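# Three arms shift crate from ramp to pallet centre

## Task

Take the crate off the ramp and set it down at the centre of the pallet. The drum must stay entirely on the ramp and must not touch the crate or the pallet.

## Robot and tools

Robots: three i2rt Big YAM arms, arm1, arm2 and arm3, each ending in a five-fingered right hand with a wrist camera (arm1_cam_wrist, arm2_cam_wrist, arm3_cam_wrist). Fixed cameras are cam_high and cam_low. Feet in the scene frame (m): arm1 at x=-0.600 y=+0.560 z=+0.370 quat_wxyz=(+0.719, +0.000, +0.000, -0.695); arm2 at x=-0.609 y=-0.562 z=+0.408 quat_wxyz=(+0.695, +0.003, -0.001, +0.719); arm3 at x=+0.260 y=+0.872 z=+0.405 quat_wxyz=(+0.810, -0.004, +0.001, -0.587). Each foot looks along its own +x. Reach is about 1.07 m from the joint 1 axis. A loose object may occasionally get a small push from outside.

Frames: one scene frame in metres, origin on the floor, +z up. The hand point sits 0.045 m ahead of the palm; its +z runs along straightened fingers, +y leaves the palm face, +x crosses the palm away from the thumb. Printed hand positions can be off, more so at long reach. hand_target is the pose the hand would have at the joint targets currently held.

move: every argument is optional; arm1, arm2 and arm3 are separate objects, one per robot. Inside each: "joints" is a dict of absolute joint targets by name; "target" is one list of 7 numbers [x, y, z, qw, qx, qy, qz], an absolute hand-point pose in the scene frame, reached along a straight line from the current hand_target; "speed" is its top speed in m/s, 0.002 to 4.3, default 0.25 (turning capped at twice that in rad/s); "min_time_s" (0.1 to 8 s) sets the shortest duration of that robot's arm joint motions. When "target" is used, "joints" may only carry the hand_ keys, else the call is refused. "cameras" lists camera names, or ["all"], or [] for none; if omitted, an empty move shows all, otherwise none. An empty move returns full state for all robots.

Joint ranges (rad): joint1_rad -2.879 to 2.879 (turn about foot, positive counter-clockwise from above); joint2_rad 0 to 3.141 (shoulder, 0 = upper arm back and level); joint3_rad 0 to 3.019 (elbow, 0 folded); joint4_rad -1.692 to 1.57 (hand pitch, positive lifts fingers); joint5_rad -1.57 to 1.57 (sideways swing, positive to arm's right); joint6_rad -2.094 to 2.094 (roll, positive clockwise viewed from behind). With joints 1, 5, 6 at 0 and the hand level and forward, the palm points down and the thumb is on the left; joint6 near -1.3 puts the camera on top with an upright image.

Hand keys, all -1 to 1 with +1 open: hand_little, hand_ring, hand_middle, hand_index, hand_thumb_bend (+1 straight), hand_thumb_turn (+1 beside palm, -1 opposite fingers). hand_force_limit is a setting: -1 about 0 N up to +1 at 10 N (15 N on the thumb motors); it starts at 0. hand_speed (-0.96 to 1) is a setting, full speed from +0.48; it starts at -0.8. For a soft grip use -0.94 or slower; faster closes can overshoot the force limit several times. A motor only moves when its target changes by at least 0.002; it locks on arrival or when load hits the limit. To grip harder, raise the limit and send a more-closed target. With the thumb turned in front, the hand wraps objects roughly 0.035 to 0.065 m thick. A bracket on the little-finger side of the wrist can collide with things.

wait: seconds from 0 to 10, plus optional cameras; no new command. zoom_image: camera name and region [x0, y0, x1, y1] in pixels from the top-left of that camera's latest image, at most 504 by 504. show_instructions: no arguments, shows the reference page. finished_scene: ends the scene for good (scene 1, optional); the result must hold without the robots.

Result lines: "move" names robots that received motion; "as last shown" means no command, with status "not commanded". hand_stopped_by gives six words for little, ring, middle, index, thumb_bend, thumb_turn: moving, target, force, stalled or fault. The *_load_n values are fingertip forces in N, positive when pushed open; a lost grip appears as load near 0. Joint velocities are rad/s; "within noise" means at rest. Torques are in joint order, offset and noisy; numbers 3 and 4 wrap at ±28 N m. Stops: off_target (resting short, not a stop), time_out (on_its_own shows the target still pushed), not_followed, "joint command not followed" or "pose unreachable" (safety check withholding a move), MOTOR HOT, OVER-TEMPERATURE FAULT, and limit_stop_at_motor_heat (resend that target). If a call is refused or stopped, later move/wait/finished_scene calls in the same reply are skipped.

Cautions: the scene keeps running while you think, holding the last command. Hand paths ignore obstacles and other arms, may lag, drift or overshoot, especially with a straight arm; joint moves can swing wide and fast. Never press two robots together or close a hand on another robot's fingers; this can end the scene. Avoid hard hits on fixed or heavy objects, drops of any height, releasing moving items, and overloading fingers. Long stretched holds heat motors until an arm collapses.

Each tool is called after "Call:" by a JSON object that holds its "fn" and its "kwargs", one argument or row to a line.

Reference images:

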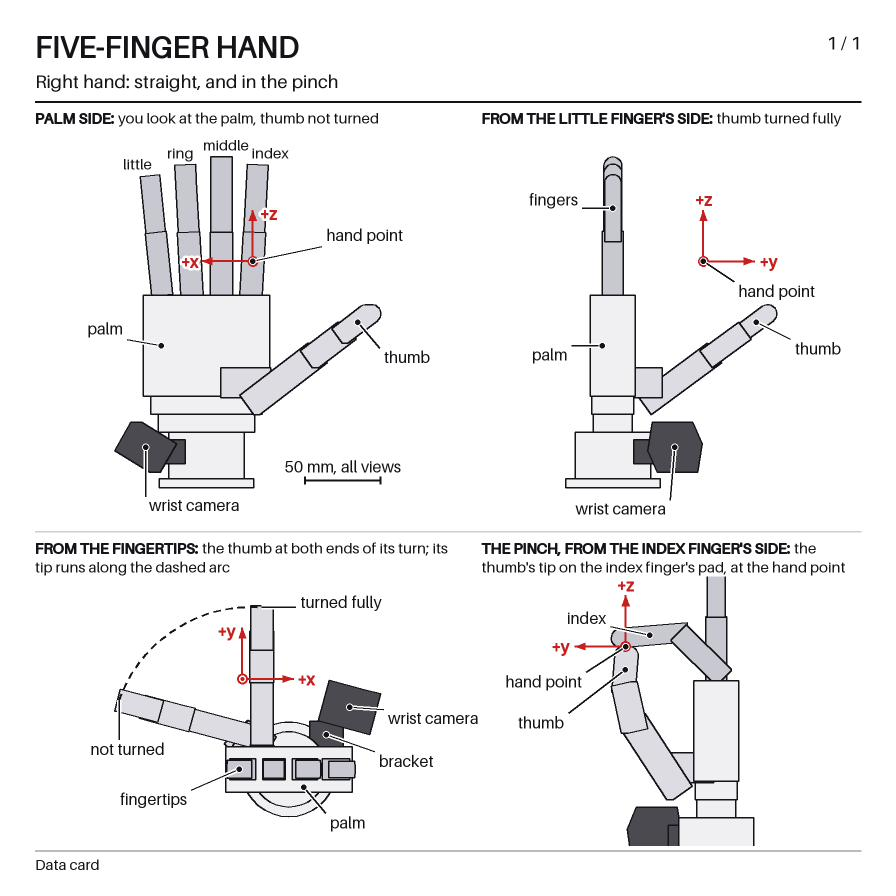

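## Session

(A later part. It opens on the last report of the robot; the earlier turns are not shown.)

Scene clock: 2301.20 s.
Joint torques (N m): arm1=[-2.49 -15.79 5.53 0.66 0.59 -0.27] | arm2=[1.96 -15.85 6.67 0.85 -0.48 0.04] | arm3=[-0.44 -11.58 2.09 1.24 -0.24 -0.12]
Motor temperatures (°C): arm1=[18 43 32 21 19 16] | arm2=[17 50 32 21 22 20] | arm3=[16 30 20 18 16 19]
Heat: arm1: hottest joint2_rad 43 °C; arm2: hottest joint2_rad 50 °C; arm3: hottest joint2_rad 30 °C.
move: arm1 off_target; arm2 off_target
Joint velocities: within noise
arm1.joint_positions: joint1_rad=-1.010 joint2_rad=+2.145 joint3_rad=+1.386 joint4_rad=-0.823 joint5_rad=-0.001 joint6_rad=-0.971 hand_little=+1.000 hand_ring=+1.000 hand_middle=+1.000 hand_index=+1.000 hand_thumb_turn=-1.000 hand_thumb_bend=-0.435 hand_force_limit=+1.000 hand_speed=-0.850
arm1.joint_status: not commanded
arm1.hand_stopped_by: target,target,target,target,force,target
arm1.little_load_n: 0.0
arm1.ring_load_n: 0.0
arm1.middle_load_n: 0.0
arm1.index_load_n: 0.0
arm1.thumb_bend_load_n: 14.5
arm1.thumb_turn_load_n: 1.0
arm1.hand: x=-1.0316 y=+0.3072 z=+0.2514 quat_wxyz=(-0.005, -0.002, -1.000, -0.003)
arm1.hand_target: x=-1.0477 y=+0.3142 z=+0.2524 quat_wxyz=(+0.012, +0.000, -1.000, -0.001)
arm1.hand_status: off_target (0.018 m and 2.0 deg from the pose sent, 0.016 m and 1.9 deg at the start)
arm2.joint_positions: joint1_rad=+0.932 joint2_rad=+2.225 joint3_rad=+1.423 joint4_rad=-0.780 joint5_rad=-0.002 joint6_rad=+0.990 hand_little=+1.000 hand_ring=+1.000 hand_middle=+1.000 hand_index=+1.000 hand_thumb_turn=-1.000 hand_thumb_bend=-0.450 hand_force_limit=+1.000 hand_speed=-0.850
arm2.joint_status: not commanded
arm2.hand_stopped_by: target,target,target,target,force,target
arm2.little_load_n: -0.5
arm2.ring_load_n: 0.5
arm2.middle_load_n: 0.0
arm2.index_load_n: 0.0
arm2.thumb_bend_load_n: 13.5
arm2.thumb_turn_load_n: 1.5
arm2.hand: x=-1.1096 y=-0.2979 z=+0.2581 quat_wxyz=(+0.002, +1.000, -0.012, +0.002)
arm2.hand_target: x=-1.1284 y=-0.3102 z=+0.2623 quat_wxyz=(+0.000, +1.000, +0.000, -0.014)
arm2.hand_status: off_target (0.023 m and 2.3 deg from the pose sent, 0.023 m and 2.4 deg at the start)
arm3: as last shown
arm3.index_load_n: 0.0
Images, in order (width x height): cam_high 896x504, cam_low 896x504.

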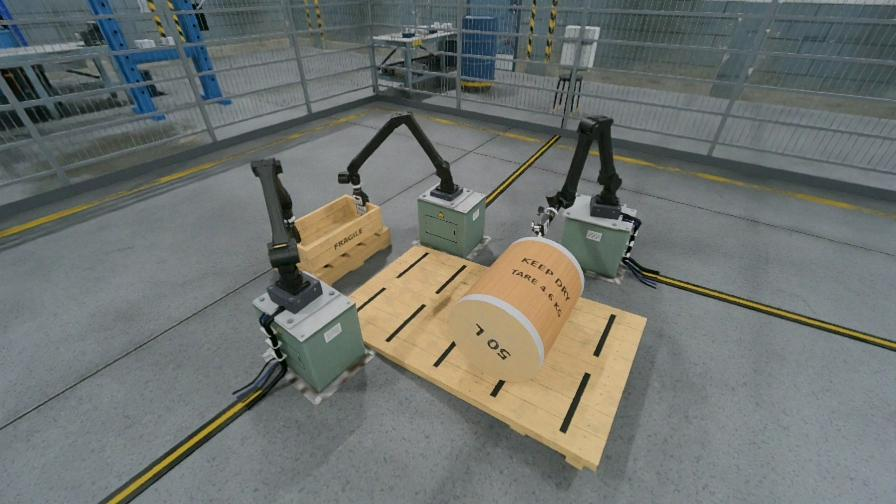

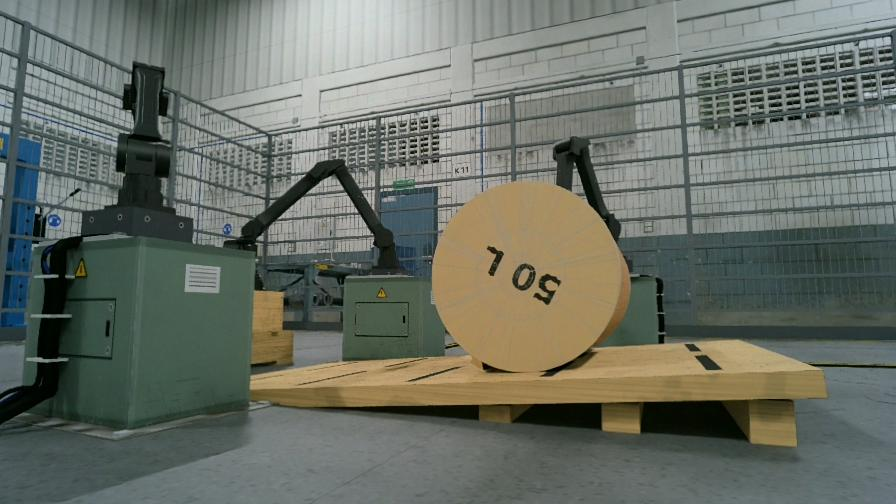

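Call:
{"fn": "move", "kwargs": {
  "arm1": {"target": [-1.035, 0.307, 0.249, 0, 0, 1, 0], "speed": 0.04, "joints": {"hand_thumb_bend": 1, "hand_speed": -0.4}},
  "arm2": {"target": [-1.114, -0.299, 0.256, 0, 1, 0, 0], "speed": 0.04, "joints": {"hand_thumb_bend": 1, "hand_speed": -0.4}}
}}

Call:
{"fn": "move", "kwargs": {
  "arm1": {"target": [-1.035, 0.288, 0.25, 0, 0, 1, 0], "speed": 0.05},
  "arm2": {"target": [-1.114, -0.280, 0.258, 0, 1, 0, 0], "speed": 0.05}
}}

Call:
{"fn": "move", "kwargs": {
  "arm1": {"target": [-1.033, 0.288, 0.45, 0, 0, 1, 0], "speed": 0.12},
  "arm2": {"target": [-1.112, -0.280, 0.45, 0, 1, 0, 0], "speed": 0.12},
  "cameras": ["arm1_cam_wrist", "arm2_cam_wrist", "cam_high", "cam_low"]
}}

Call:
{"fn": "zoom_image", "kwargs": {
  "camera": "cam_high",
  "region": [250, 180, 410, 300]
}}

Scene clock: 2319.70 s.
Joint torques (N m): arm1=[-1.26 -15.44 5.08 -0.01 0.03 -0.1] | arm2=[-0.09 -15.21 6.82 0.16 0.09 -0.23] | arm3=[-0.44 -11.58 2.07 1.24 -0.24 -0.12]
Motor temperatures (°C): arm1=[18 42 32 21 18 16] | arm2=[17 48 33 21 20 20] | arm3=[16 30 20 18 16 19]
Heat: arm1: hottest joint2_rad 42 °C; arm2: hottest joint2_rad 48 °C; arm3: hottest joint2_rad 30 °C.
move: arm1 done; arm2 done
Joint velocities: within noise
arm1.joint_positions: joint1_rad=-1.011 joint2_rad=+2.145 joint3_rad=+1.386 joint4_rad=-0.812 joint5_rad=+0.000 joint6_rad=-0.974 hand_little=+1.000 hand_ring=+1.000 hand_middle=+1.000 hand_index=+1.000 hand_thumb_turn=-1.000 hand_thumb_bend=+1.000 hand_force_limit=+1.000 hand_speed=-0.400
arm1.joint_status: all done
arm1.hand_stopped_by: target,target,target,target,target,target
arm1.little_load_n: 0.0
arm1.ring_load_n: 0.0
arm1.middle_load_n: 0.0
arm1.index_load_n: 0.0
arm1.thumb_bend_load_n: 0.0
arm1.thumb_turn_load_n: 0.0
arm1.hand: x=-1.0347 y=+0.3060 z=+0.2508 quat_wxyz=(+0.000, -0.001, -1.000, -0.001)
arm1.hand_target: x=-1.0350 y=+0.3070 z=+0.2490 quat_wxyz=(+0.000, +0.000, -1.000, +0.000)
arm1.hand_status: done (0.002 m and 0.2 deg from the pose sent, 0.004 m and 0.7 deg at the start)
arm2.joint_positions: joint1_rad=+0.935 joint2_rad=+2.225 joint3_rad=+1.423 joint4_rad=-0.774 joint5_rad=-0.002 joint6_rad=+0.989 hand_little=+1.000 hand_ring=+1.000 hand_middle=+1.000 hand_index=+1.000 hand_thumb_turn=-1.000 hand_thumb_bend=+1.000 hand_force_limit=+1.000 hand_speed=-0.400
arm2.joint_status: all done
arm2.hand_stopped_by: target,target,target,target,target,target
arm2.little_load_n: 0.0
arm2.ring_load_n: 0.5
arm2.middle_load_n: 0.0
arm2.index_load_n: 0.0
arm2.thumb_bend_load_n: 0.0
arm2.thumb_turn_load_n: 0.0
arm2.hand: x=-1.1115 y=-0.2981 z=+0.2581 quat_wxyz=(+0.000, +1.000, -0.010, +0.000)
arm2.hand_target: x=-1.1140 y=-0.2990 z=+0.2560 quat_wxyz=(+0.000, +1.000, +0.000, +0.000)
arm2.hand_status: done (0.003 m and 1.1 deg from the pose sent, 0.005 m and 1.4 deg at the start)
arm3: as last shown
arm3.thumb_bend_load_n: 13.5
pictures: none

Scene clock: 2320.83 s.
Joint torques (N m): arm1=[-0.38 -14.97 7.92 -0.68 0.03 0.11] | arm2=[-0.56 -14.21 8.85 -0.08 0.06 -0.16] | arm3=[-0.5 -11.58 2.07 1.22 -0.24 -0.12]
Motor temperatures (°C): arm1=[18 42 32 21 18 16] | arm2=[17 48 33 21 20 20] | arm3=[16 30 20 18 16 19]
Heat: arm1: hottest joint2_rad 42 °C; arm2: hottest joint2_rad 48 °C; arm3: hottest joint2_rad 30 °C.
move: arm1 off_target; arm2 off_target
Joint velocities: within noise
arm1.joint_positions: joint1_rad=-0.994 joint2_rad=+2.156 joint3_rad=+1.386 joint4_rad=-0.816 joint5_rad=+0.000 joint6_rad=-0.960 hand_little=+1.000 hand_ring=+1.000 hand_middle=+1.000 hand_index=+1.000 hand_thumb_turn=-1.000 hand_thumb_bend=+1.000 hand_force_limit=+1.000 hand_speed=-0.400
arm1.joint_status: not commanded
arm1.hand_stopped_by: target,target,target,target,target,target
arm1.little_load_n: 0.0
arm1.ring_load_n: 0.0
arm1.middle_load_n: 0.0
arm1.index_load_n: 0.0
arm1.thumb_bend_load_n: 0.0
arm1.thumb_turn_load_n: 0.0
arm1.hand: x=-1.0265 y=+0.3006 z=+0.2459 quat_wxyz=(-0.006, +0.000, -1.000, -0.005)
arm1.hand_target: x=-1.0346 y=+0.2882 z=+0.2501 quat_wxyz=(+0.000, +0.000, -1.000, +0.000)
arm1.hand_status: off_target (0.016 m and 0.9 deg from the pose sent, 0.018 m and 0.2 deg at the start)
arm2.joint_positions: joint1_rad=+0.918 joint2_rad=+2.225 joint3_rad=+1.438 joint4_rad=-0.789 joint5_rad=-0.002 joint6_rad=+0.959 hand_little=+1.000 hand_ring=+1.000 hand_middle=+1.000 hand_index=+1.000 hand_thumb_turn=-1.000 hand_thumb_bend=+1.000 hand_force_limit=+1.000 hand_speed=-0.400
arm2.joint_status: not commanded
arm2.hand_stopped_by: target,target,target,target,target,target
arm2.little_load_n: 0.0
arm2.ring_load_n: 0.0
arm2.middle_load_n: 0.0
arm2.index_load_n: 0.0
arm2.thumb_bend_load_n: 0.0
arm2.thumb_turn_load_n: 0.0
arm2.hand: x=-1.1081 y=-0.2883 z=+0.2620 quat_wxyz=(+0.000, +1.000, -0.004, +0.000)
arm2.hand_target: x=-1.1137 y=-0.2802 z=+0.2581 quat_wxyz=(+0.000, +1.000, +0.000, +0.000)
arm2.hand_status: off_target (0.011 m and 0.4 deg from the pose sent, 0.018 m and 1.1 deg at the start)
arm3: as last shown
arm3.thumb_bend_load_n: 13.0
pictures: none

Scene clock: 2323.27 s.
Joint torques (N m): arm1=[-0.44 -15.62 10.11 -0.64 0.03 0.05] | arm2=[-0.91 -15.79 11.03 -0.16 0.08 -0.2] | arm3=[-0.44 -11.58 2.09 1.22 -0.24 -0.12]
Motor temperatures (°C): arm1=[18 42 32 21 18 16] | arm2=[17 48 33 21 20 20] | arm3=[16 30 20 18 16 19]
Heat: arm1: hottest joint2_rad 42 °C; arm2: hottest joint2_rad 48 °C; arm3: hottest joint2_rad 30 °C.
move: arm1 off_target; arm2 off_target
Joint velocities: within noise
arm1.joint_positions: joint1_rad=-0.994 joint2_rad=+1.905 joint3_rad=+1.531 joint4_rad=-1.239 joint5_rad=+0.000 joint6_rad=-0.957 hand_little=+1.000 hand_ring=+1.000 hand_middle=+1.000 hand_index=+1.000 hand_thumb_turn=-1.000 hand_thumb_bend=+1.000 hand_force_limit=+1.000 hand_speed=-0.400
arm1.joint_status: not commanded
arm1.hand_stopped_by: target,target,target,target,target,target
arm1.little_load_n: 0.0
arm1.ring_load_n: 0.0
arm1.middle_load_n: 0.0
arm1.index_load_n: 0.0
arm1.thumb_bend_load_n: 0.0
arm1.thumb_turn_load_n: 0.0
arm1.hand: x=-1.0235 y=+0.3021 z=+0.4311 quat_wxyz=(-0.017, -0.001, -1.000, -0.012)
arm1.hand_target: x=-1.0324 y=+0.2885 z=+0.4501 quat_wxyz=(+0.000, +0.000, -1.000, +0.000)
arm1.hand_status: off_target (0.025 m and 2.4 deg from the pose sent, 0.205 m and 0.8 deg at the start)
arm2.joint_positions: joint1_rad=+0.917 joint2_rad=+1.980 joint3_rad=+1.534 joint4_rad=-1.173 joint5_rad=-0.002 joint6_rad=+0.956 hand_little=+1.000 hand_ring=+1.000 hand_middle=+1.000 hand_index=+1.000 hand_thumb_turn=-1.000 hand_thumb_bend=+1.000 hand_force_limit=+1.000 hand_speed=-0.400
arm2.joint_status: not commanded
arm2.hand_stopped_by: target,target,target,target,target,target
arm2.little_load_n: 0.0
arm2.ring_load_n: 0.0
arm2.middle_load_n: 0.0
arm2.index_load_n: 0.0
arm2.thumb_bend_load_n: 0.0
arm2.thumb_turn_load_n: 0.0
arm2.hand: x=-1.1010 y=-0.2933 z=+0.4296 quat_wxyz=(+0.012, +1.000, -0.002, +0.018)
arm2.hand_target: x=-1.1113 y=-0.2804 z=+0.4502 quat_wxyz=(+0.000, +1.000, +0.000, +0.000)
arm2.hand_status: off_target (0.027 m and 2.5 deg from the pose sent, 0.188 m and 0.4 deg at the start)
arm3: as last shown
Images, in order (width x height): arm1_cam_wrist 896x504, arm2_cam_wrist 896x504, cam_high 896x504, cam_low 896x504.

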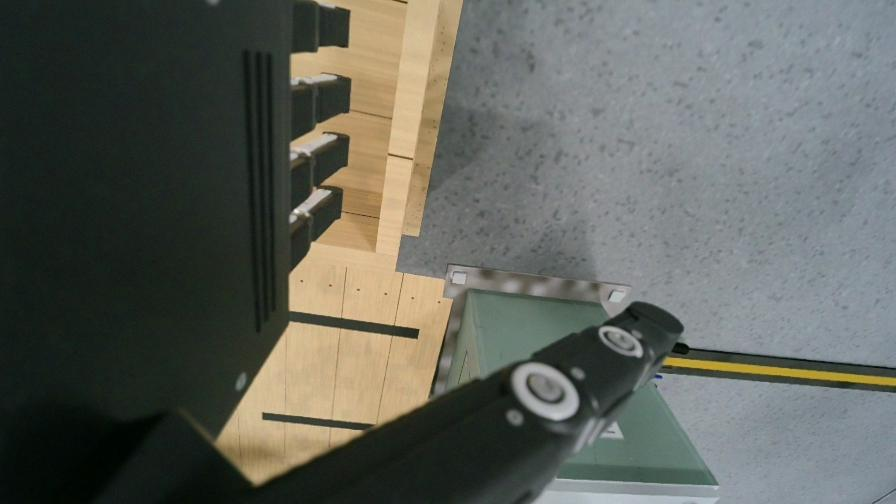

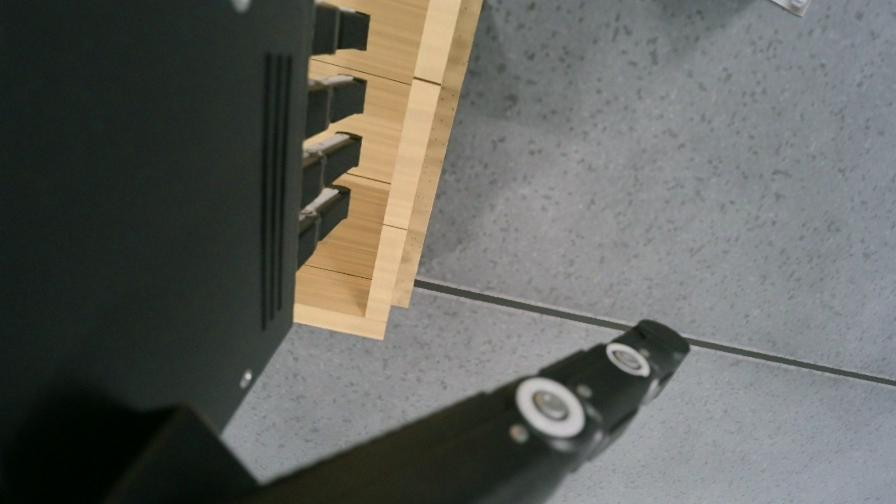

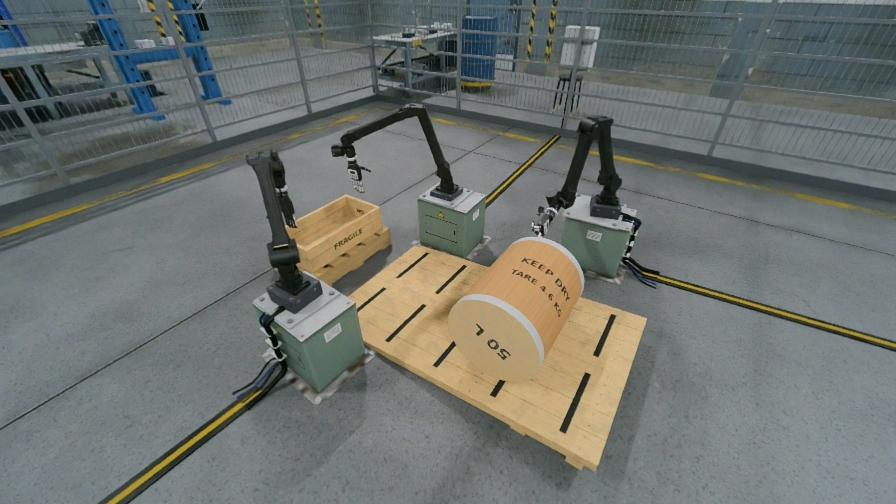

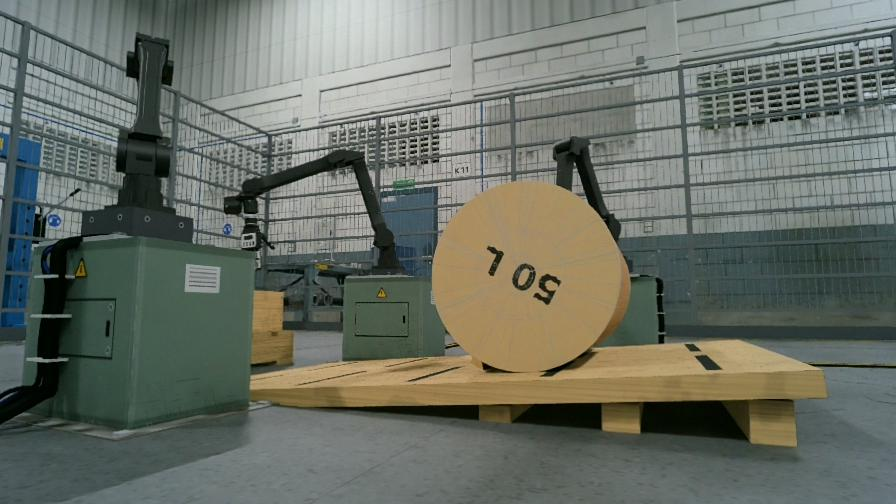

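Scaled by 3.150 from the camera's image (finer frame: 1280x720).

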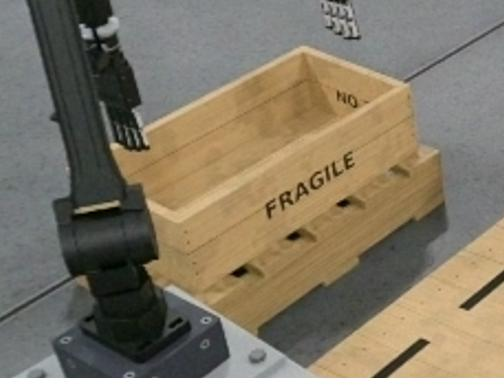

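Call:
{"fn": "finished_scene", "kwargs": {

}}

The scene is finished: the task was done.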